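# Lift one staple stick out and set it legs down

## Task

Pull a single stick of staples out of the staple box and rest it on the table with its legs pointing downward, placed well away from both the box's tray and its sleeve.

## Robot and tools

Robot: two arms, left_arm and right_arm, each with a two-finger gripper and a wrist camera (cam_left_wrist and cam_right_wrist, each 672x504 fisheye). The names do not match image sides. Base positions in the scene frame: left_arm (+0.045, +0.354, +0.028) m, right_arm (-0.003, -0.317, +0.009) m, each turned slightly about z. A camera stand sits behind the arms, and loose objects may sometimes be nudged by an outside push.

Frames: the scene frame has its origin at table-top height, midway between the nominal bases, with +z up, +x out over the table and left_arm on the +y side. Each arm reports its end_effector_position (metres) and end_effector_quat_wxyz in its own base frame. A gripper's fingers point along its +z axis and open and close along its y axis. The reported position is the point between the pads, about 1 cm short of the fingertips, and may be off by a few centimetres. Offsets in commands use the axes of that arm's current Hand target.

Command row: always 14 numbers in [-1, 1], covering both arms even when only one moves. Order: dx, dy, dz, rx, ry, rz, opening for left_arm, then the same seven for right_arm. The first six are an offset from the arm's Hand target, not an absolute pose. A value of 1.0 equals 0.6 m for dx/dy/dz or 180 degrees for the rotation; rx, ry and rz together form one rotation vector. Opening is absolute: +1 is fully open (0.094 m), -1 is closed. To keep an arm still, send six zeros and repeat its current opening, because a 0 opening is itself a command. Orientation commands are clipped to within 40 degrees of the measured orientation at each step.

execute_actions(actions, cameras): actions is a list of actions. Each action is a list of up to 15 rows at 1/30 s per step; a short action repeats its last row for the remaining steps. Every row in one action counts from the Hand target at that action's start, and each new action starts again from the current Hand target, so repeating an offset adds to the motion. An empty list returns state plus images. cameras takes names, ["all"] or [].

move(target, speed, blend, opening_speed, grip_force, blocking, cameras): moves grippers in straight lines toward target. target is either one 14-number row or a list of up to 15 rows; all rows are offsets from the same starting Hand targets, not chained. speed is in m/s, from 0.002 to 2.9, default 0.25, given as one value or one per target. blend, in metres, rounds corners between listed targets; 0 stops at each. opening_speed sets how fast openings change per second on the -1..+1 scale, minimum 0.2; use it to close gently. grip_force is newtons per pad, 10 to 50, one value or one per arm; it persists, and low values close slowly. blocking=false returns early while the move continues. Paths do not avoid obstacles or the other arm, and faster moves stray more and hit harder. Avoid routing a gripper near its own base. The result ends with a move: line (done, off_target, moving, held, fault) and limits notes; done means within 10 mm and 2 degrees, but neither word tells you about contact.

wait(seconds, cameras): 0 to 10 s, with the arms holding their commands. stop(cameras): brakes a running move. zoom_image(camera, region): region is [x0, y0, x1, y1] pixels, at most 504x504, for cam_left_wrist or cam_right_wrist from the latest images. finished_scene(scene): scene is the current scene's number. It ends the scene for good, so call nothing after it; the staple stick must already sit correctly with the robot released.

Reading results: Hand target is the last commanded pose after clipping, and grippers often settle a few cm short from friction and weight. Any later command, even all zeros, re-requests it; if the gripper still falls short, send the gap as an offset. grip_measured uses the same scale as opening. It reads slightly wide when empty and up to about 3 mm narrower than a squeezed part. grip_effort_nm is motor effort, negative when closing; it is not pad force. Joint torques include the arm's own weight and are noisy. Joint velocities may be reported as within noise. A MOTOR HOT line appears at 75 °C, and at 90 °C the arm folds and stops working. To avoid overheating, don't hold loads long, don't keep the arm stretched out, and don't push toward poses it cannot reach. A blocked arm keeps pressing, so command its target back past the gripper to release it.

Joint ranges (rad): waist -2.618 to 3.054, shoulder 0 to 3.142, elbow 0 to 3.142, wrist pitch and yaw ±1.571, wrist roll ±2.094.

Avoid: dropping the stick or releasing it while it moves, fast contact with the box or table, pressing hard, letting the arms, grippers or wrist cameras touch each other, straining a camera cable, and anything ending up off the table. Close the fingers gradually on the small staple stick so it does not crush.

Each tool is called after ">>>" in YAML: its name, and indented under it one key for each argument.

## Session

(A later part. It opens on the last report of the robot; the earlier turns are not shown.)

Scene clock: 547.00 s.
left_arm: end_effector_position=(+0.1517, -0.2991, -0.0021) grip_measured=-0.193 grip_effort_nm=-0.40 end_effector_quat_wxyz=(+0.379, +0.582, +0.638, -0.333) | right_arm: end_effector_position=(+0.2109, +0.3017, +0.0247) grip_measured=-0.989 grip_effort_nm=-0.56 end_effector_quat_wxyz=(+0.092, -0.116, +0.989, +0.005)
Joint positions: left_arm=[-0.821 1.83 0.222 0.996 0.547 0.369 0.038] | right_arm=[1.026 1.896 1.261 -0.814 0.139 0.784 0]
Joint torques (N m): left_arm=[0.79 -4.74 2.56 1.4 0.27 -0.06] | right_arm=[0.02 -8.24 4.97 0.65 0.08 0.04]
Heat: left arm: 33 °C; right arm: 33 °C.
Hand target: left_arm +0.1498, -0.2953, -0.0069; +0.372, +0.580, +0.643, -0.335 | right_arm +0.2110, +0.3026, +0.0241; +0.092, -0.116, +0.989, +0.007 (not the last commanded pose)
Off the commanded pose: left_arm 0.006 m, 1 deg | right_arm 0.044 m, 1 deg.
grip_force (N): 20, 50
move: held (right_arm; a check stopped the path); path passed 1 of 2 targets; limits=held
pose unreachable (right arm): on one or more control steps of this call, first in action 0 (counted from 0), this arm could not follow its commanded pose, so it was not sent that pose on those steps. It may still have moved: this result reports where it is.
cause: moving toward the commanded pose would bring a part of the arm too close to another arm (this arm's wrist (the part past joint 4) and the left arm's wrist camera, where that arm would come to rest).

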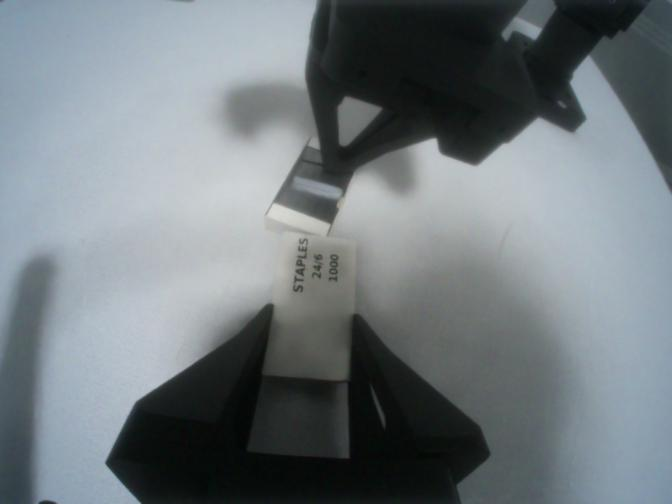

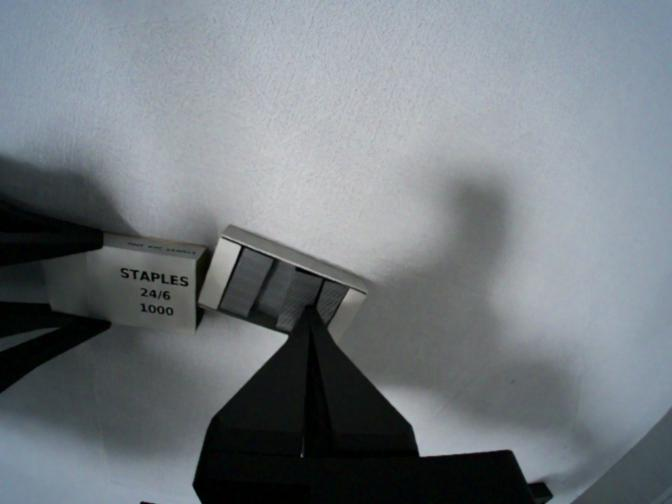

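>>> move:
  target:
    - [0, 0, 0, 0, 0, 0, 0.1, -0.0101, 0, -0.0575, 0, 0, 0, -1]
    - [0, 0, -0.1667, 0, 0, 0, 0.1, -0.0101, 0.0125, -0.0575, 0.0135, 0, 0.0766, -0.638]
    - [0, 0, -0.1667, 0, 0, 0, 0.1, -0.0006, 0.0125, -0.0033, 0.0135, 0, 0.0766, -0.638]
  cameras: ["all"]
  speed: [0.08, 0.12, 0.08]
  opening_speed: 0.6
  grip_force: [50, 50]

>>> zoom_image:
  camera: "cam_right_wrist"
  region: [240, 230, 380, 350]

Scene clock: 585.50 s.
left_arm: end_effector_position=(+0.1371, -0.2073, +0.0353) grip_measured=+0.098 grip_effort_nm=0.10 end_effector_quat_wxyz=(+0.363, +0.577, +0.651, -0.333) | right_arm: end_effector_position=(+0.2074, +0.3086, +0.0318) grip_measured=-0.640 grip_effort_nm=0.10 end_effector_quat_wxyz=(+0.084, +0.004, +0.996, +0.002)
Joint positions: left_arm=[-0.422 1.121 0.117 0.129 0.836 0.709 0.052] | right_arm=[1.046 1.928 1.338 -0.892 0.144 1.048 0.017]
Joint torques (N m): left_arm=[0.81 -2.25 6.94 0.84 0.51 0.09] | right_arm=[0.68 -7.45 4.9 0.68 0.34 0.12]
Heat: left arm: 32 °C; right arm: 32 °C.
Hand target: left_arm +0.1410, -0.2090, +0.0431; +0.372, +0.580, +0.643, -0.335 | right_arm +0.2094, +0.3099, +0.0261; +0.093, +0.006, +0.996, -0.003
Off the commanded pose: left_arm 0.009 m, 1 deg | right_arm 0.006 m, 1 deg.
move: done

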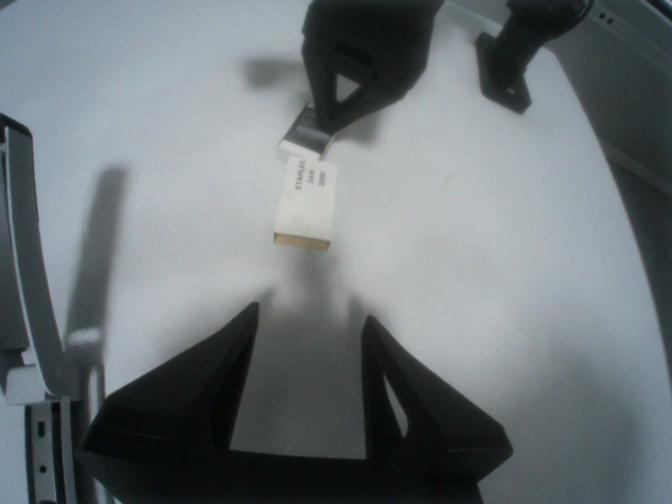

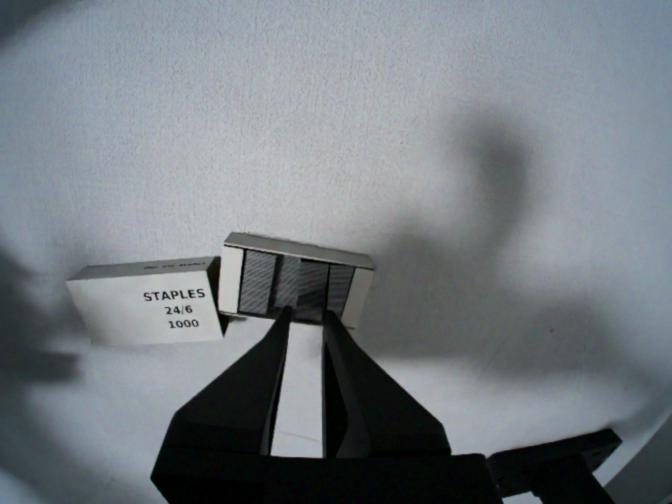

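Scaled by 3.600 from the camera's 672x504 image, which has a finer 960x720 frame.

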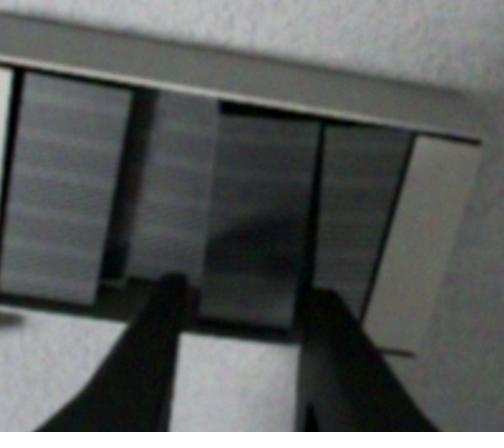

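>>> zoom_image:
  camera: "cam_left_wrist"
  region: [270, 90, 360, 180]

Scaled by 5.600 from the camera's 672x504 image, which has a finer 960x720 frame.

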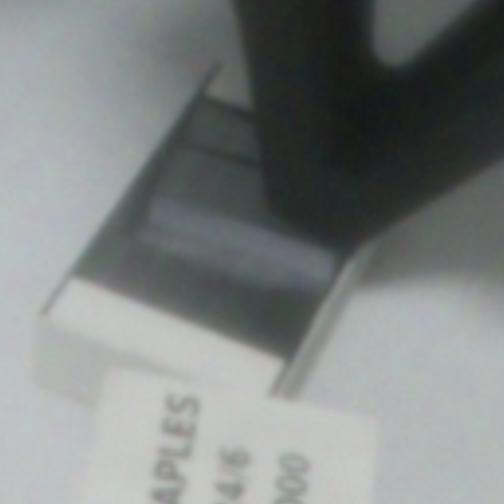

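>>> move:
  target:
    - [0, 0, 0, 0, 0, 0, 0.1, -0.0116, -0.02, -0.0657, 0, 0, 0, -0.638]
    - [0, 0, 0.1667, 0, 0, 0, 0.1, -0.0116, -0.02, -0.0657, 0, 0, 0, -0.638]
    - [0, 0, 0.1667, 0, 0, 0, -0.2, -0.0116, -0.02, -0.0657, 0, 0, 0, -0.638]
    - [0.0417, 0, 0.0945, 0, 0, 0, -0.2, -0.0116, -0.02, -0.0657, 0, 0, 0, 0.15]
  cameras: ["all"]
  speed: [0.15, 0.15, 0.15, 0.1]
  opening_speed: 0.6
  grip_force: [20, 50]

Scene clock: 624.00 s.
left_arm: end_effector_position=(+0.1457, -0.2469, -0.0084) grip_measured=-0.198 grip_effort_nm=-0.13 end_effector_quat_wxyz=(+0.372, +0.578, +0.645, -0.333) | right_arm: end_effector_position=(+0.2002, +0.2962, +0.0471) grip_measured=+0.148 grip_effort_nm=0.11 end_effector_quat_wxyz=(+0.073, +0.002, +0.997, -0.018)
Joint positions: left_arm=[-0.626 1.763 0.089 0.962 0.697 0.506 0.038] | right_arm=[1.046 1.898 1.364 -0.995 0.144 1.048 0.054]
Joint torques (N m): left_arm=[0.77 -6.09 2.56 1.03 0.38 0.07] | right_arm=[-0.8 -11.45 6.65 0.27 0.29 -0.04]
Motor temperatures (°C): left_arm=[26 27 32 29 24 25 24] | right_arm=[24 36 30 24 26 27 25]
Heat: left arm: 32 °C; right arm: 36 °C.
Hand target: left_arm +0.1448, -0.2455, -0.0070; +0.372, +0.580, +0.643, -0.335 | right_arm +0.2088, +0.2980, +0.0662; +0.093, +0.006, +0.996, -0.003
Off the commanded pose: left_arm 0.002 m, 0 deg | right_arm 0.021 m, 3 deg.
grip_force (N): 20, 50
move: off_target (right_arm); target 4's new opening was sent with right_arm's hand 0.021 m and 3 deg from that target

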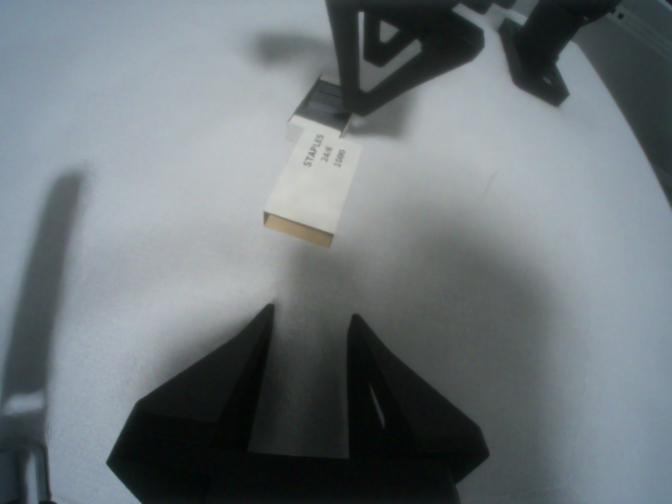

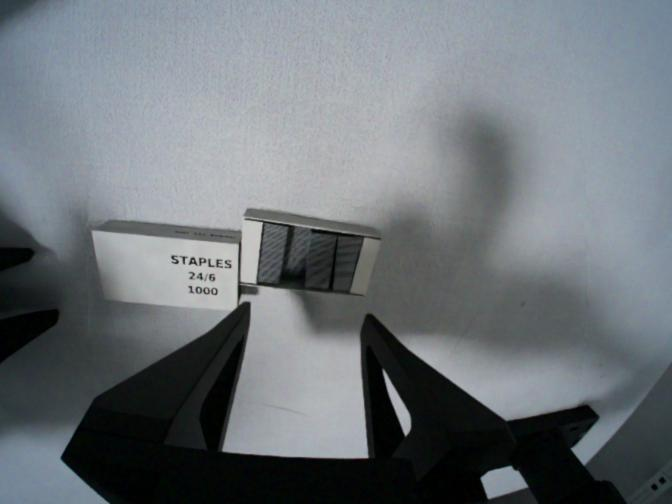

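>>> move:
  target:
    - [-0.0167, 0.0108, 0.0289, 0.0577, 0, 0.0333, 0.3, 0, 0, 0, 0, 0, 0, 0.15]
    - [-0.0542, 0.0108, 0.0938, 0.0577, 0, 0.0333, 0.3, 0, 0, 0, 0, 0, 0, 0.15]
    - [-0.0542, 0.0108, 0.0938, 0.0577, 0, 0.0333, -0.25, 0, 0, 0, 0, 0, 0, 0.15]
  cameras: ["all"]
  speed: [0.15, 0.12, 0.1]
  opening_speed: 0.6
  grip_force: [20, 50]

Scene clock: 648.87 s.
left_arm: end_effector_position=(+0.1586, -0.3065, -0.0050) grip_measured=-0.248 grip_effort_nm=-0.13 end_effector_quat_wxyz=(+0.337, +0.642, +0.581, -0.370) | right_arm: end_effector_position=(+0.2002, +0.2962, +0.0471) grip_measured=+0.148 grip_effort_nm=0.11 end_effector_quat_wxyz=(+0.073, +0.002, +0.997, -0.018)
Joint positions: left_arm=[-0.72 1.857 0.393 0.685 0.78 0.611 0.035] | right_arm=[1.046 1.898 1.364 -0.995 0.144 1.048 0.054]
Joint torques (N m): left_arm=[-0.69 -5.6 4.38 1.17 0.32 -0.05] | right_arm=[-0.77 -11.55 6.72 0.27 0.3 -0.08]
Heat: left arm: 32 °C; right arm: 40 °C.
Hand target: left_arm +0.1579, -0.3094, -0.0069; +0.335, +0.644, +0.579, -0.372 | right_arm +0.2088, +0.2980, +0.0662; +0.093, +0.006, +0.996, -0.003
Off the commanded pose: left_arm 0.004 m, 0 deg | right_arm 0.021 m, 3 deg.
grip_force (N): 20, 50
move: off_target (right_arm)

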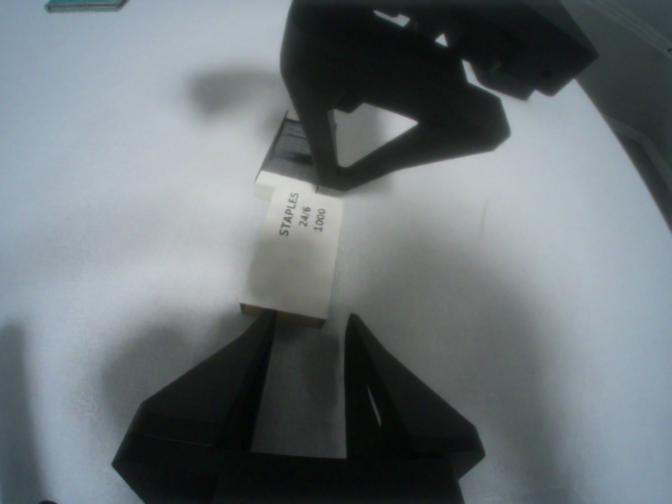

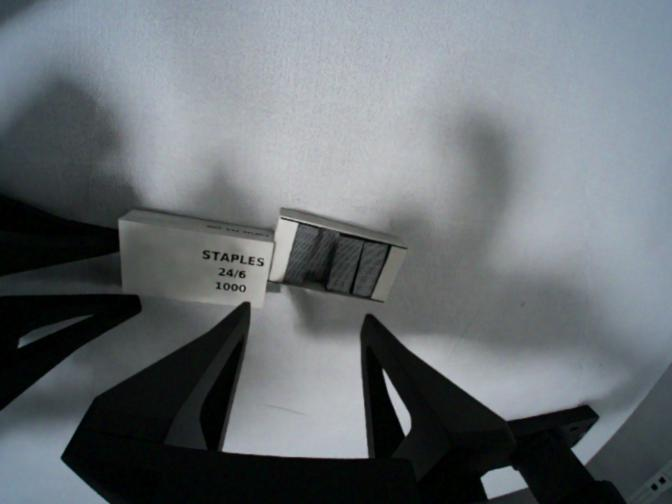

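>>> zoom_image:
  camera: "cam_right_wrist"
  region: [260, 190, 420, 320]

Scaled by 3.150 from the camera's 672x504 image, which has a finer 960x720 frame.

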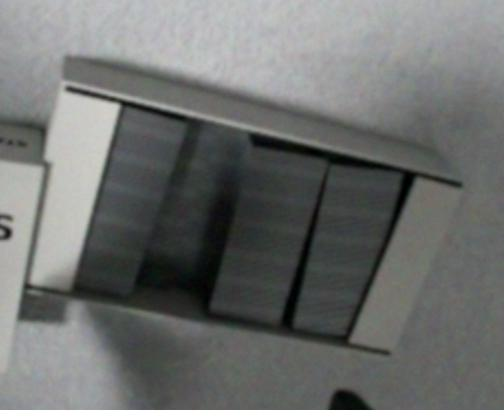

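>>> move:
  target: [0, 0, 0, 0, 0, 0, -0.25, -0.0082, -0.0383, 0.0353, 0.0067, 0, 0.0383, -1]
  cameras: ["cam_right_wrist"]
  speed: 0.1

>>> zoom_image:
  camera: "cam_right_wrist"
  region: [220, 210, 380, 340]

Scene clock: 668.00 s.
left_arm: end_effector_position=(+0.1586, -0.3065, -0.0050) grip_measured=-0.248 grip_effort_nm=-0.13 end_effector_quat_wxyz=(+0.337, +0.642, +0.581, -0.370) | right_arm: end_effector_position=(+0.2090, +0.2731, +0.0320) grip_measured=-0.989 grip_effort_nm=-0.56 end_effector_quat_wxyz=(+0.069, +0.055, +0.996, -0.028)
Joint positions: left_arm=[-0.72 1.857 0.393 0.685 0.78 0.611 0.035] | right_arm=[0.992 1.886 1.285 -0.949 0.148 1.102 0]
Joint torques (N m): left_arm=[-0.72 -5.57 4.36 1.18 0.32 -0.06] | right_arm=[-0.58 -11.84 4.51 0.58 0.32 0.18]
Motor temperatures (°C): left_arm=[26 28 31 29 24 25 24] | right_arm=[24 42 30 23 26 27 25]
Heat: left arm: 31 °C; right arm: 42 °C.
Hand target: left_arm +0.1579, -0.3094, -0.0069; +0.335, +0.644, +0.579, -0.372 | right_arm +0.2172, +0.2749, +0.0463; +0.093, +0.066, +0.993, -0.008
Off the commanded pose: left_arm 0.004 m, 0 deg | right_arm 0.017 m, 4 deg.
grip_force (N): 20, 50
move: off_target (right_arm)
Images, in order (width x height): cam_right_wrist 672x504.

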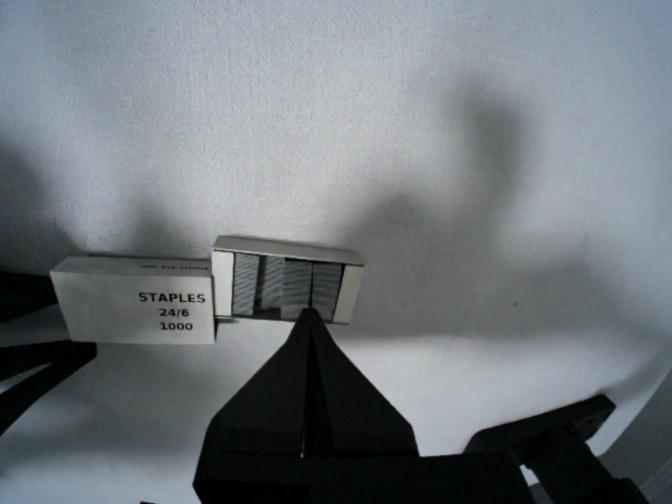

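Scaled by 3.150 from the camera's 672x504 image, which has a finer 960x720 frame.

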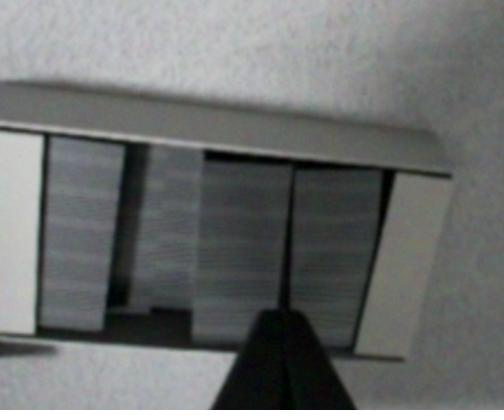

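>>> move:
  target:
    - [0, 0, 0, 0, 0, 0, -0.25, 0, 0.0117, 0, 0, 0, 0, -1]
    - [0, 0, 0, 0, 0, 0, -0.25, 0.0133, 0.0117, 0.0756, 0, 0, 0, -1]
    - [0, 0, 0, 0, 0, 0, -0.25, 0.0133, 0.0517, 0.0756, 0, 0, 0, -1]
  cameras: ["cam_right_wrist"]
  speed: [0.06, 0.06, 0.04]

>>> zoom_image:
  camera: "cam_right_wrist"
  region: [220, 210, 380, 340]

Scene clock: 677.83 s.
left_arm: end_effector_position=(+0.1587, -0.3065, -0.0050) grip_measured=-0.248 grip_effort_nm=-0.13 end_effector_quat_wxyz=(+0.337, +0.642, +0.581, -0.370) | right_arm: end_effector_position=(+0.2134, +0.2782, +0.0240) grip_measured=-0.989 grip_effort_nm=-0.57 end_effector_quat_wxyz=(+0.088, +0.061, +0.994, -0.012)
Joint positions: left_arm=[-0.72 1.857 0.393 0.685 0.78 0.611 0.035] | right_arm=[0.999 1.884 1.243 -0.866 0.166 1.117 0]
Joint torques (N m): left_arm=[-0.72 -5.57 4.34 1.18 0.32 -0.05] | right_arm=[0.06 -8.14 4.75 0.53 0.15 0.02]
Heat: left arm: 31 °C; right arm: 41 °C.
Hand target: left_arm +0.1579, -0.3094, -0.0069; +0.335, +0.644, +0.579, -0.372 | right_arm +0.2140, +0.2791, +0.0235; +0.089, +0.062, +0.994, -0.010 (not the last commanded pose)
Off the commanded pose: left_arm 0.004 m, 0 deg | right_arm 0.037 m, 1 deg.
grip_force (N): 20, 50
move: held (right_arm; a check stopped the path); path passed 2 of 3 targets; limits=held
pose unreachable (right arm): on one or more control steps of this call, first in action 0 (counted from 0), this arm could not follow its commanded pose, so it was not sent that pose on those steps. It may still have moved: this result reports where it is.
cause: moving toward the commanded pose would bring a part of the arm too close to another arm (this arm's wrist (the part past joint 4) and the left arm's wrist camera, along the way the arms are being sent, or toward where that arm still pushes).
Images, in order (width x height): cam_right_wrist 672x504.

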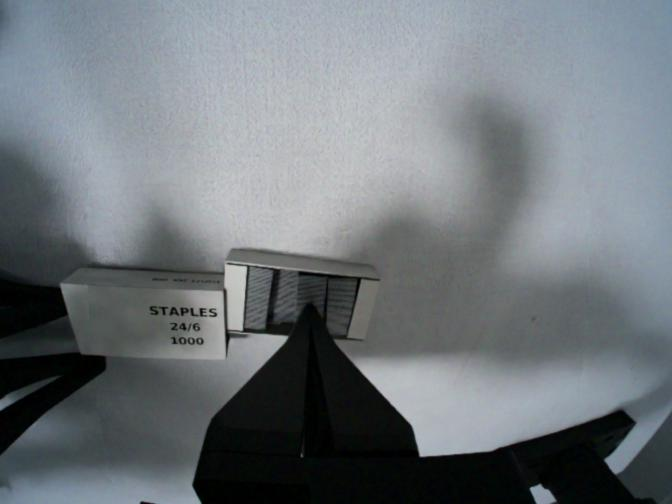

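Scaled by 3.150 from the camera's 672x504 image, which has a finer 960x720 frame.

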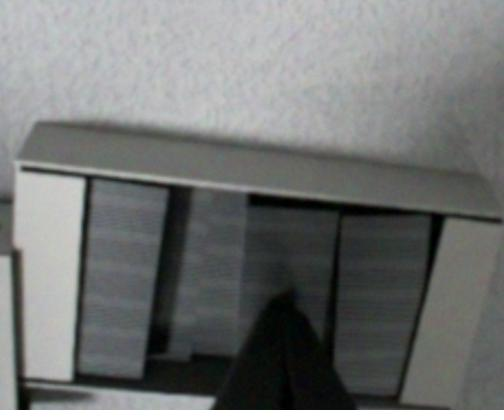

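>>> move:
  target:
    - [0, 0, 0, 0, 0, 0, -0.25, -0.0087, -0.0057, -0.0493, -0.111, 0, 0, -1]
    - [0, 0, 0, 0, 0, 0, -0.25, 0.0068, -0.0057, 0.0386, -0.111, 0, 0, -1]
    - [0, 0, 0, 0, 0, 0, -0.25, 0.0068, 0.0343, 0.0386, -0.111, 0, 0, -1]
  cameras: ["all"]
  speed: [0.12, 0.06, 0.04]

>>> zoom_image:
  camera: "cam_right_wrist"
  region: [220, 210, 400, 360]

Scene clock: 691.90 s.
left_arm: end_effector_position=(+0.1607, -0.3061, -0.0060) grip_measured=-0.248 grip_effort_nm=-0.13 end_effector_quat_wxyz=(+0.338, +0.641, +0.584, -0.364) | right_arm: end_effector_position=(+0.2234, +0.3029, +0.0208) grip_measured=-0.989 grip_effort_nm=-0.56 end_effector_quat_wxyz=(+0.114, +0.047, +0.974, +0.189)
Joint positions: left_arm=[-0.72 1.857 0.393 0.686 0.767 0.61 0.035] | right_arm=[0.92 1.703 0.906 -0.331 -0.026 1.023 0]
Joint torques (N m): left_arm=[-0.7 -5.61 4.36 1.18 0.44 -0.04] | right_arm=[1.18 -3.11 5.01 1.08 0.11 0.1]
Heat: left arm: 31 °C; right arm: 38 °C.
Hand target: left_arm +0.1580, -0.3094, -0.0069; +0.335, +0.644, +0.579, -0.372 | right_arm +0.2165, +0.2993, -0.0002; +0.098, +0.045, +0.981, +0.162
Off the commanded pose: left_arm 0.004 m, 1 deg | right_arm 0.022 m, 4 deg.
grip_force (N): 20, 50
move: off_target (right_arm)

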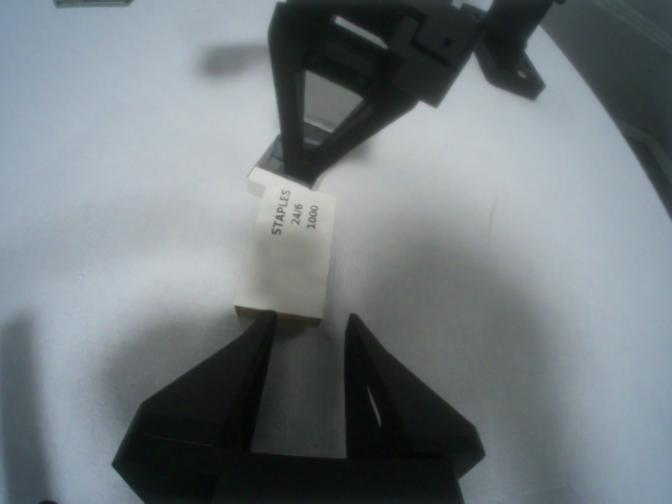

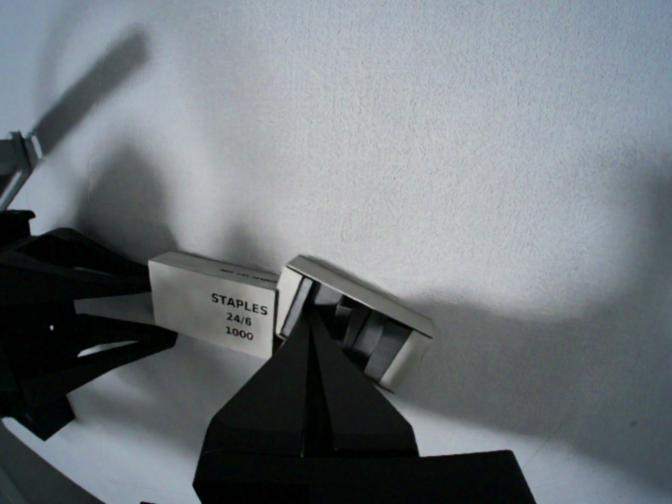

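Scaled by 2.800 from the camera's 672x504 image, which has a finer 960x720 frame.

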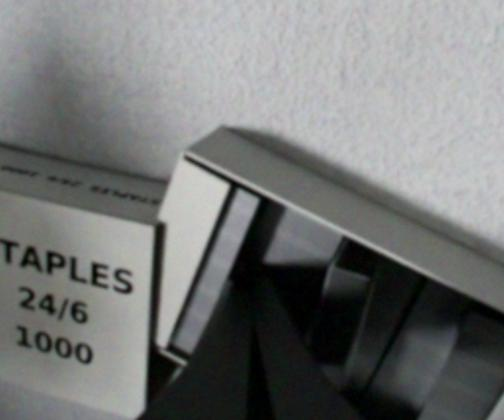

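>>> move:
  target:
    - [0, 0, 0, 0, 0, 0, -0.25, -0.012, -0.01, -0.07, 0, 0, 0, -1]
    - [0, 0, 0, 0, 0, 0, -0.25, -0.02, -0.02, -0.11, 0.111, 0, 0, -1]
  cameras: ["cam_right_wrist"]
  speed: [0.1, 0.12]

>>> zoom_image:
  camera: "cam_right_wrist"
  region: [240, 190, 440, 350]

Scene clock: 699.97 s.
left_arm: end_effector_position=(+0.1607, -0.3061, -0.0060) grip_measured=-0.248 grip_effort_nm=-0.13 end_effector_quat_wxyz=(+0.338, +0.641, +0.584, -0.365) | right_arm: end_effector_position=(+0.2111, +0.2640, +0.0588) grip_measured=-0.989 grip_effort_nm=-0.56 end_effector_quat_wxyz=(+0.082, +0.060, +0.995, -0.002)
Joint positions: left_arm=[-0.72 1.857 0.393 0.686 0.767 0.61 0.035] | right_arm=[0.969 1.779 1.257 -0.966 0.142 1.083 0]
Joint torques (N m): left_arm=[-0.72 -5.61 4.33 1.18 0.43 -0.04] | right_arm=[0.65 -6.28 7.02 0.32 0.33 0.14]
Motor temperatures (°C): left_arm=[26 29 31 30 24 25 24] | right_arm=[24 37 30 24 26 27 25]
Heat: left arm: 31 °C; right arm: 37 °C.
Hand target: left_arm +0.1580, -0.3094, -0.0069; +0.335, +0.644, +0.579, -0.372 | right_arm +0.2139, +0.2661, +0.0593; +0.089, +0.062, +0.994, -0.010
Off the commanded pose: left_arm 0.004 m, 1 deg | right_arm 0.003 m, 1 deg.
grip_force (N): 20, 50
move: done
Images, in order (width x height): cam_right_wrist 672x504.

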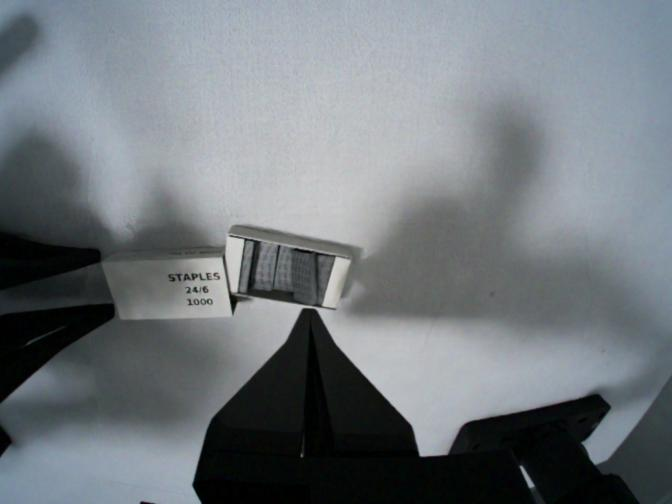

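Scaled by 2.520 from the camera's 672x504 image, which has a finer 960x720 frame.

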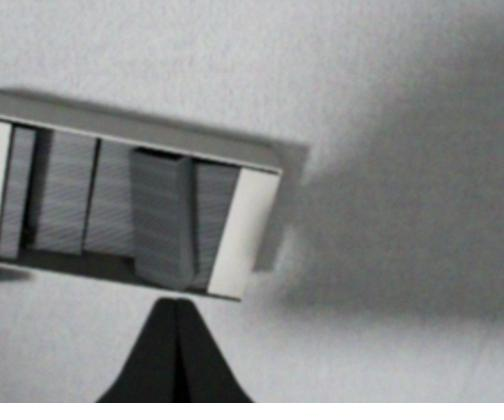

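>>> zoom_image:
  camera: "cam_right_wrist"
  region: [270, 230, 360, 315]

>>> wait:
  seconds: 0
  cameras: ["cam_left_wrist"]

>>> zoom_image:
  camera: "cam_left_wrist"
  region: [240, 90, 360, 200]

Scaled by 5.600 from the camera's 672x504 image, which has a finer 960x720 frame.

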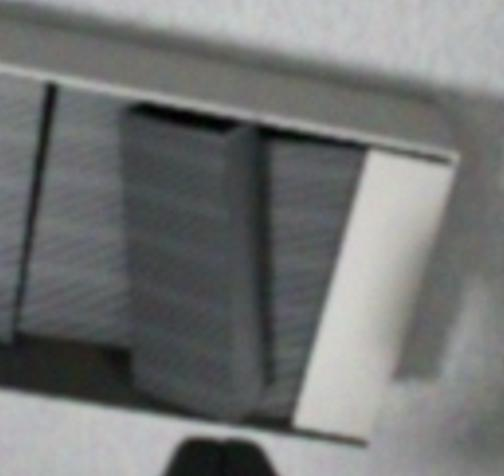

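Scene clock: 705.60 s.
left_arm: end_effector_position=(+0.1607, -0.3061, -0.0060) grip_measured=-0.248 grip_effort_nm=-0.13 end_effector_quat_wxyz=(+0.338, +0.641, +0.584, -0.365) | right_arm: end_effector_position=(+0.2111, +0.2639, +0.0588) grip_measured=-0.989 grip_effort_nm=-0.56 end_effector_quat_wxyz=(+0.082, +0.060, +0.995, -0.002)
Joint positions: left_arm=[-0.72 1.857 0.393 0.686 0.767 0.61 0.035] | right_arm=[0.969 1.779 1.257 -0.967 0.142 1.084 0]
Joint torques (N m): left_arm=[-0.69 -5.59 4.37 1.17 0.44 -0.04] | right_arm=[0.69 -6.23 7.05 0.33 0.3 0.18]
Heat: left arm: 31 °C; right arm: 36 °C.
Hand target: left_arm +0.1580, -0.3094, -0.0069; +0.335, +0.644, +0.579, -0.372 | right_arm +0.2140, +0.2661, +0.0593; +0.089, +0.062, +0.994, -0.010
Tool commands: left_gripper/opening=-0.25 right_gripper/opening=-1.0
Off the commanded pose: left_arm 0.004 m, 1 deg | right_arm 0.004 m, 1 deg.
grip_force (N): 20, 50
Images, in order (width x height): cam_left_wrist 672x504.

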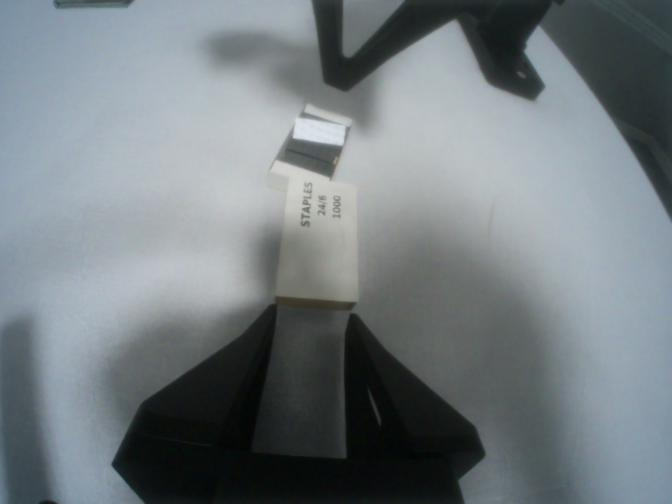

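Scaled by 4.200 from the camera's 672x504 image, which has a finer 960x720 frame.

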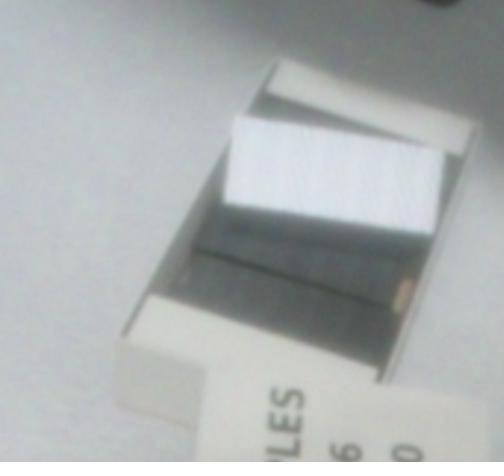

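>>> move:
  target: [-0.1, 0, -0.25, 0, 0, 0, 0.0, 0.0068, 0.0313, 0.0297, 0.1556, 0, 0, -0.6]
  cameras: ["all"]
  speed: 0.15
  grip_force: [50, 50]

>>> zoom_image:
  camera: "cam_right_wrist"
  region: [240, 200, 400, 340]

Scene clock: 763.00 s.
left_arm: end_effector_position=(+0.1655, -0.2089, +0.1117) grip_measured=-0.002 grip_effort_nm=0.10 end_effector_quat_wxyz=(+0.327, +0.645, +0.586, -0.366) | right_arm: end_effector_position=(+0.2164, +0.2905, +0.0415) grip_measured=-0.602 grip_effort_nm=0.11 end_effector_quat_wxyz=(+0.067, +0.077, +0.974, -0.201)
Joint positions: left_arm=[-0.302 1.245 0.611 -0.625 0.995 1.194 0.047] | right_arm=[1.068 2.266 1.828 -1.457 0.285 1.274 0.019]
Joint torques (N m): left_arm=[0.79 -3.14 7.6 0.36 0.73 0.09] | right_arm=[-0.17 -10.95 4.59 -0.38 0.17 0.03]
Heat: left arm: 31 °C; right arm: 34 °C.
Hand target: left_arm +0.1683, -0.2102, +0.1197; +0.335, +0.644, +0.579, -0.372 | right_arm +0.2166, +0.2898, +0.0425; +0.068, +0.077, +0.974, -0.202 (not the last commanded pose)
Off the commanded pose: left_arm 0.009 m, 1 deg | right_arm 0.006 m, 6 deg.
move: held (right_arm; a check stopped the path); limits=held
pose unreachable (right arm): on one or more control steps of this call, first in action 0 (counted from 0), this arm could not follow its commanded pose, so it was not sent that pose on those steps. It may still have moved: this result reports where it is.
cause: moving toward the commanded pose would bring a part of the arm too close to another arm (this arm's wrist (the part past joint 4) and the left arm's fingers, at the place that arm is still heading or pushing toward).

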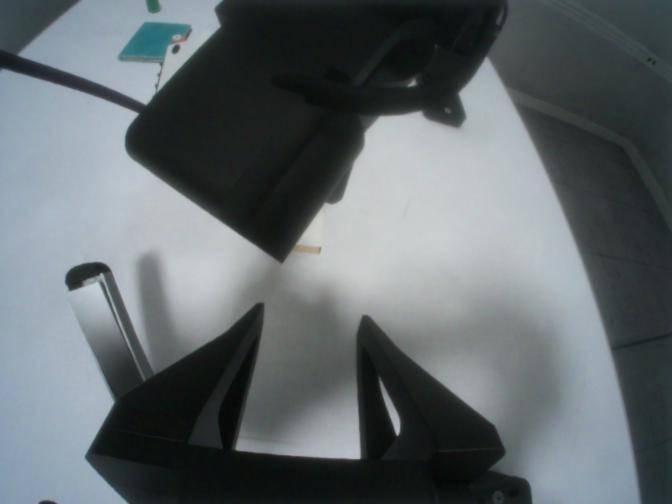

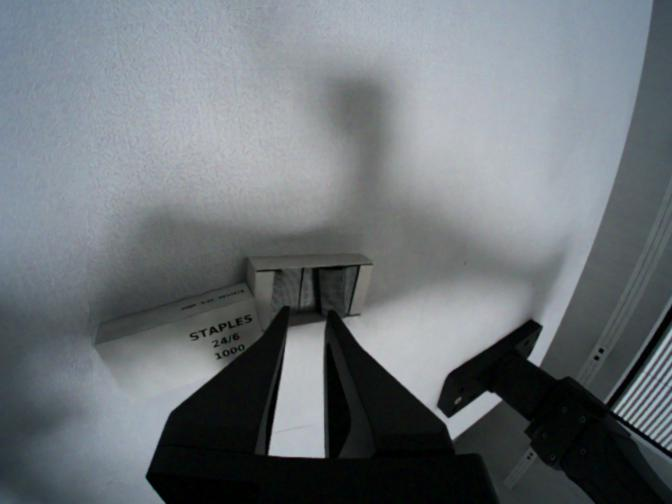

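Scaled by 3.150 from the camera's 672x504 image, which has a finer 960x720 frame.

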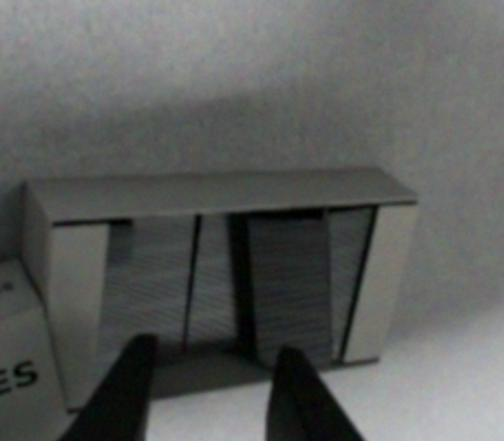

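>>> move:
  target:
    - [0.028, 0, -0.215, 0, 0, 0, 0.0, 0, 0, 0, 0, 0, 0, -0.6]
    - [0.028, 0, -0.215, 0, 0, 0, 0.0, 0.01, -0.0148, 0.02, 0.022, 0, 0, -0.6]
  cameras: ["cam_right_wrist"]
  speed: [0.2, 0.08]

>>> zoom_image:
  camera: "cam_right_wrist"
  region: [240, 220, 390, 350]

Scene clock: 778.23 s.
left_arm: end_effector_position=(+0.1784, -0.0922, +0.1615) grip_measured=-0.002 grip_effort_nm=0.10 end_effector_quat_wxyz=(+0.324, +0.633, +0.622, -0.327) | right_arm: end_effector_position=(+0.2124, +0.2833, +0.0387) grip_measured=-0.602 grip_effort_nm=0.10 end_effector_quat_wxyz=(+0.062, +0.080, +0.971, -0.215)
Joint positions: left_arm=[0.292 1.375 0.945 -1.543 0.894 2.075 0.047] | right_arm=[1.068 2.266 1.807 -1.467 0.285 1.284 0.019]
Joint torques (N m): left_arm=[0.59 -5.12 6.82 -0.67 0.53 0.1] | right_arm=[0.64 -9.72 4.04 -0.65 0.36 0.19]
Heat: left arm: 32 °C; right arm: 34 °C.
Hand target: left_arm +0.1811, -0.0907, +0.1696; +0.335, +0.644, +0.579, -0.372 | right_arm +0.2104, +0.2777, +0.0340; +0.066, +0.079, +0.967, -0.235
Off the commanded pose: left_arm 0.009 m, 7 deg | right_arm 0.008 m, 2 deg.
joint sent to its limit (left arm) — joint 4 (wrist pitch), lower limit; joint 6 (wrist roll), upper limit. The joint targets are off in orientation, not in position.
move: off_target (left_arm)
Images, in order (width x height): cam_right_wrist 672x504.

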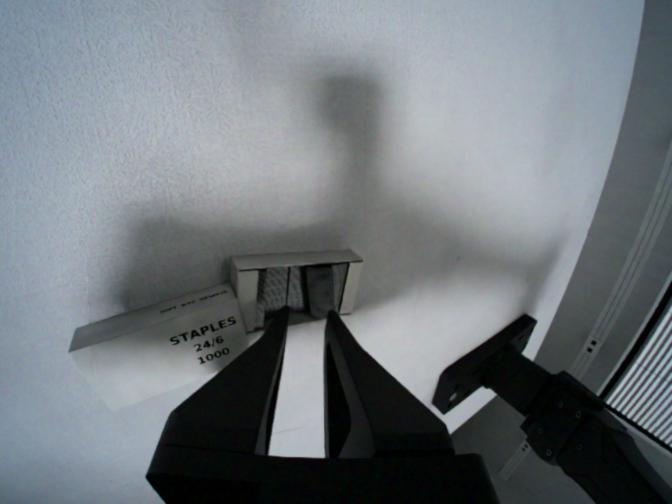

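Scaled by 3.360 from the camera's 672x504 image, which has a finer 960x720 frame.

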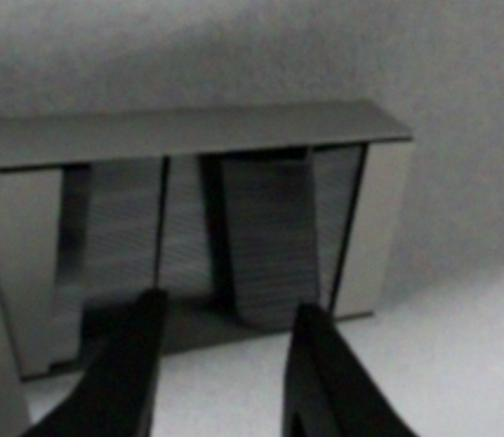

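>>> move:
  target: [0, 0, 0, 0, 0, 0, 0.0, 0, -0.0133, 0.0133, 0, 0, -0.0556, -0.6]
  cameras: ["cam_right_wrist"]
  speed: 0.08

>>> zoom_image:
  camera: "cam_right_wrist"
  region: [240, 220, 390, 350]

Scene clock: 790.03 s.
left_arm: end_effector_position=(+0.1784, -0.0922, +0.1615) grip_measured=-0.002 grip_effort_nm=0.10 end_effector_quat_wxyz=(+0.324, +0.633, +0.622, -0.327) | right_arm: end_effector_position=(+0.2036, +0.2660, +0.0266) grip_measured=-0.602 grip_effort_nm=0.10 end_effector_quat_wxyz=(+0.030, -0.006, +0.968, -0.248)
Joint positions: left_arm=[0.292 1.375 0.945 -1.543 0.894 2.075 0.047] | right_arm=[1.068 2.266 1.732 -1.457 0.289 1.118 0.019]
Joint torques (N m): left_arm=[0.55 -5.15 6.82 -0.68 0.53 0.09] | right_arm=[-0.44 -11.75 3.99 -0.37 0.34 0]
Heat: left arm: 33 °C; right arm: 34 °C.
Hand target: left_arm +0.1811, -0.0907, +0.1696; +0.335, +0.644, +0.579, -0.372 | right_arm +0.2096, +0.2669, +0.0305; +0.045, -0.005, +0.970, -0.240
Off the commanded pose: left_arm 0.009 m, 7 deg | right_arm 0.007 m, 2 deg.
joint sent to its limit (left arm) — joint 4 (wrist pitch), lower limit; joint 6 (wrist roll), upper limit. The joint targets are off in orientation, not in position.
move: off_target (left_arm)
Images, in order (width x height): cam_right_wrist 672x504.

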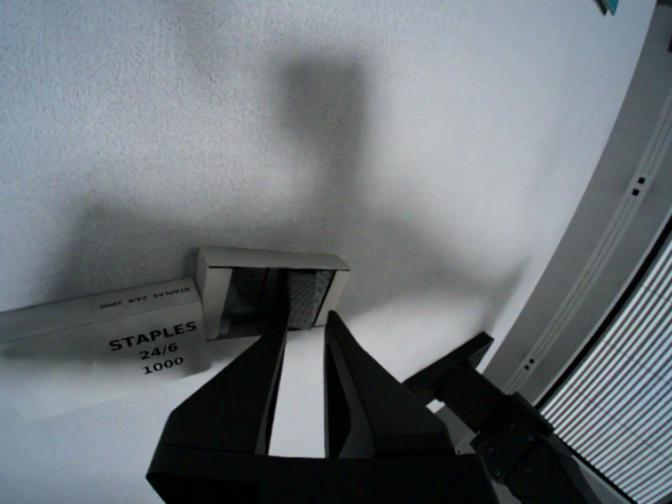

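Scaled by 3.360 from the camera's 672x504 image, which has a finer 960x720 frame.

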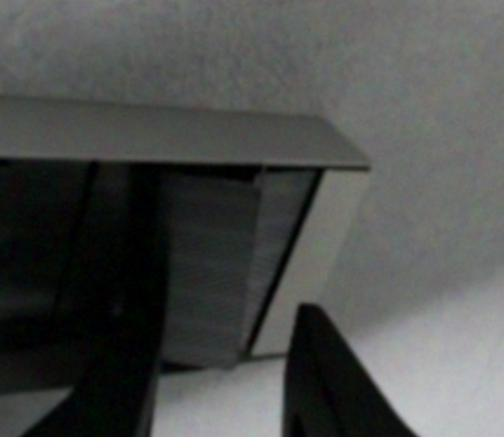

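>>> move:
  target: [0, 0, 0, 0, 0, 0, 0.0, 0, 0.009, 0.003, 0, 0, 0, -0.6]
  cameras: ["cam_right_wrist"]
  speed: 0.08

>>> zoom_image:
  camera: "cam_right_wrist"
  region: [240, 220, 390, 350]

Scene clock: 806.13 s.
left_arm: end_effector_position=(+0.1784, -0.0922, +0.1615) grip_measured=-0.002 grip_effort_nm=0.10 end_effector_quat_wxyz=(+0.324, +0.633, +0.622, -0.327) | right_arm: end_effector_position=(+0.2040, +0.2666, +0.0263) grip_measured=-0.602 grip_effort_nm=0.11 end_effector_quat_wxyz=(+0.031, -0.006, +0.969, -0.246)
Joint positions: left_arm=[0.292 1.375 0.945 -1.543 0.894 2.075 0.047] | right_arm=[1.068 2.266 1.732 -1.454 0.289 1.118 0.019]
Joint torques (N m): left_arm=[0.55 -5.08 6.82 -0.68 0.54 0.08] | right_arm=[0.01 -10.5 5.08 -0.34 0.33 0.04]
Heat: left arm: 34 °C; right arm: 35 °C.
Hand target: left_arm +0.1811, -0.0907, +0.1696; +0.335, +0.644, +0.579, -0.372 | right_arm +0.2099, +0.2709, +0.0264; +0.045, -0.005, +0.970, -0.240
Off the commanded pose: left_arm 0.009 m, 7 deg | right_arm 0.007 m, 2 deg.
joint sent to its limit (left arm) — joint 4 (wrist pitch), lower limit; joint 6 (wrist roll), upper limit. The joint targets are off in orientation, not in position.
move: off_target (left_arm)
Images, in order (width x height): cam_right_wrist 672x504.

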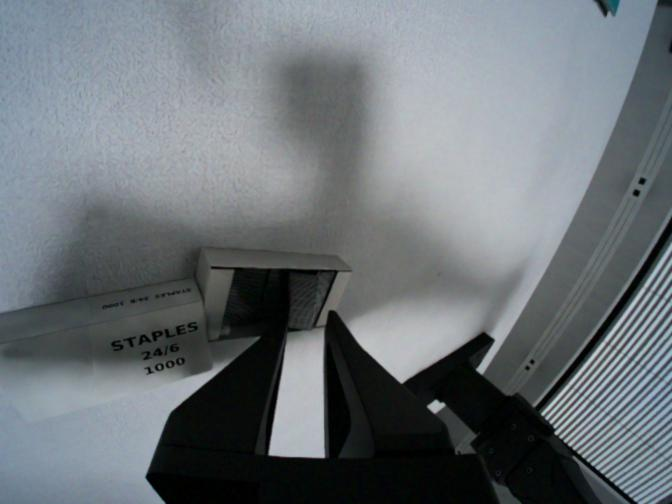

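Scaled by 3.360 from the camera's 672x504 image, which has a finer 960x720 frame.

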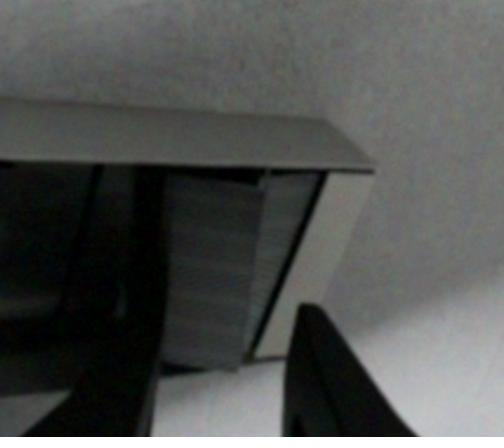

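>>> move:
  target: [0, 0, 0, 0, 0, 0, 0.0, 0, 0.01, -0.004, 0, 0, 0, -0.6]
  cameras: ["cam_right_wrist"]
  speed: 0.08

>>> zoom_image:
  camera: "cam_right_wrist"
  region: [240, 220, 390, 350]

Scene clock: 809.63 s.
left_arm: end_effector_position=(+0.1784, -0.0922, +0.1615) grip_measured=-0.002 grip_effort_nm=0.10 end_effector_quat_wxyz=(+0.324, +0.633, +0.622, -0.327) | right_arm: end_effector_position=(+0.2073, +0.2728, +0.0298) grip_measured=-0.602 grip_effort_nm=0.10 end_effector_quat_wxyz=(+0.037, -0.004, +0.971, -0.236)
Joint positions: left_arm=[0.292 1.375 0.945 -1.543 0.894 2.075 0.047] | right_arm=[1.068 2.266 1.756 -1.454 0.289 1.118 0.019]
Joint torques (N m): left_arm=[0.57 -5.11 6.8 -0.67 0.54 0.08] | right_arm=[0.73 -8.94 6 -0.44 0.34 0.13]
Heat: left arm: 34 °C; right arm: 35 °C.
Hand target: left_arm +0.1811, -0.0907, +0.1696; +0.335, +0.644, +0.579, -0.372 | right_arm +0.2097, +0.2772, +0.0257; +0.045, -0.005, +0.970, -0.240
Off the commanded pose: left_arm 0.009 m, 7 deg | right_arm 0.007 m, 1 deg.
joint sent to its limit (left arm) — joint 4 (wrist pitch), lower limit; joint 6 (wrist roll), upper limit. The joint targets are off in orientation, not in position.
move: off_target (left_arm)
Images, in order (width x height): cam_right_wrist 672x504.

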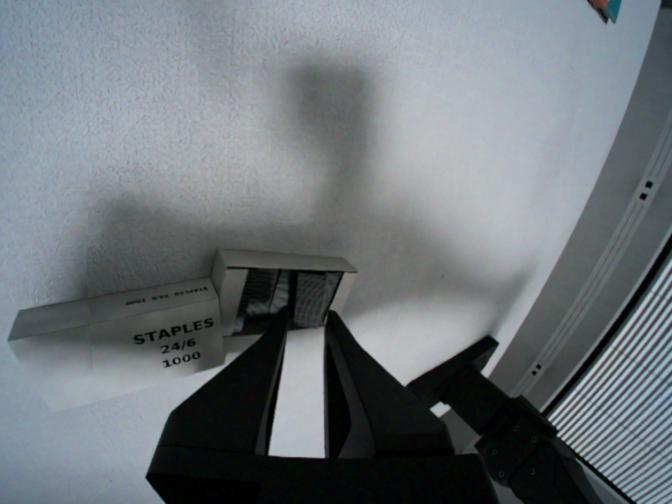

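Scaled by 3.360 from the camera's 672x504 image, which has a finer 960x720 frame.

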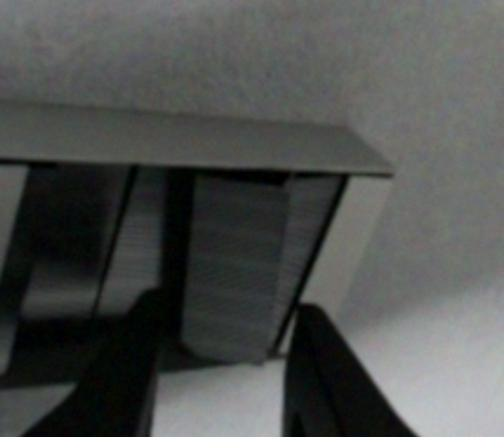

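>>> move:
  target: [0, 0, 0, 0, 0, 0, 0.0, 0, -0.004, 0.02, 0, 0, 0, -0.6]
  cameras: ["cam_right_wrist"]
  speed: 0.06

>>> zoom_image:
  camera: "cam_right_wrist"
  region: [240, 220, 390, 350]

Scene clock: 814.20 s.
left_arm: end_effector_position=(+0.1784, -0.0922, +0.1615) grip_measured=-0.002 grip_effort_nm=0.10 end_effector_quat_wxyz=(+0.324, +0.633, +0.622, -0.327) | right_arm: end_effector_position=(+0.2058, +0.2700, +0.0214) grip_measured=-0.602 grip_effort_nm=0.10 end_effector_quat_wxyz=(+0.036, -0.004, +0.971, -0.237)
Joint positions: left_arm=[0.292 1.375 0.945 -1.543 0.894 2.075 0.047] | right_arm=[1.068 2.266 1.72 -1.421 0.289 1.118 0.019]
Joint torques (N m): left_arm=[0.59 -5.11 6.8 -0.67 0.53 0.08] | right_arm=[-0.24 -9.95 4.1 -0.23 0.33 0]
Heat: left arm: 34 °C; right arm: 35 °C.
Hand target: left_arm +0.1811, -0.0907, +0.1696; +0.335, +0.644, +0.579, -0.372 | right_arm +0.2108, +0.2697, +0.0163; +0.045, -0.005, +0.970, -0.240
Off the commanded pose: left_arm 0.009 m, 7 deg | right_arm 0.007 m, 1 deg.
joint sent to its limit (left arm) — joint 4 (wrist pitch), lower limit; joint 6 (wrist roll), upper limit. The joint targets are off in orientation, not in position.
move: off_target (left_arm)
Images, in order (width x height): cam_right_wrist 672x504.

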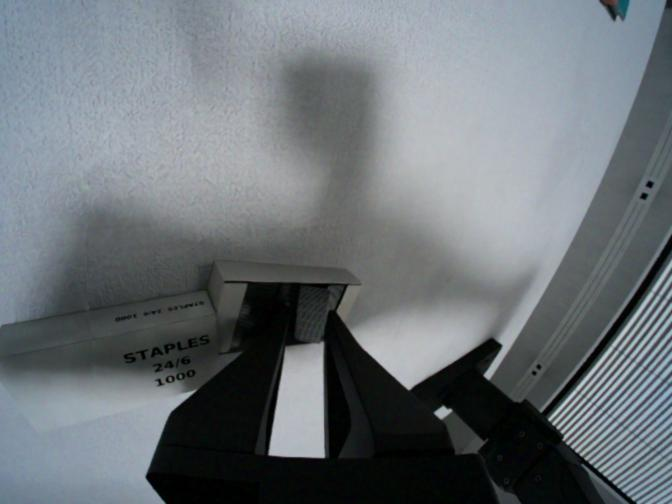

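Scaled by 3.360 from the camera's 672x504 image, which has a finer 960x720 frame.

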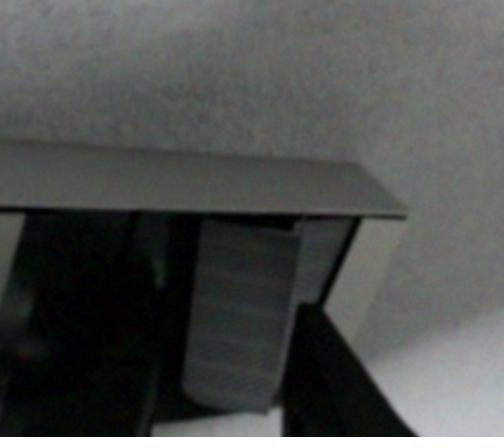

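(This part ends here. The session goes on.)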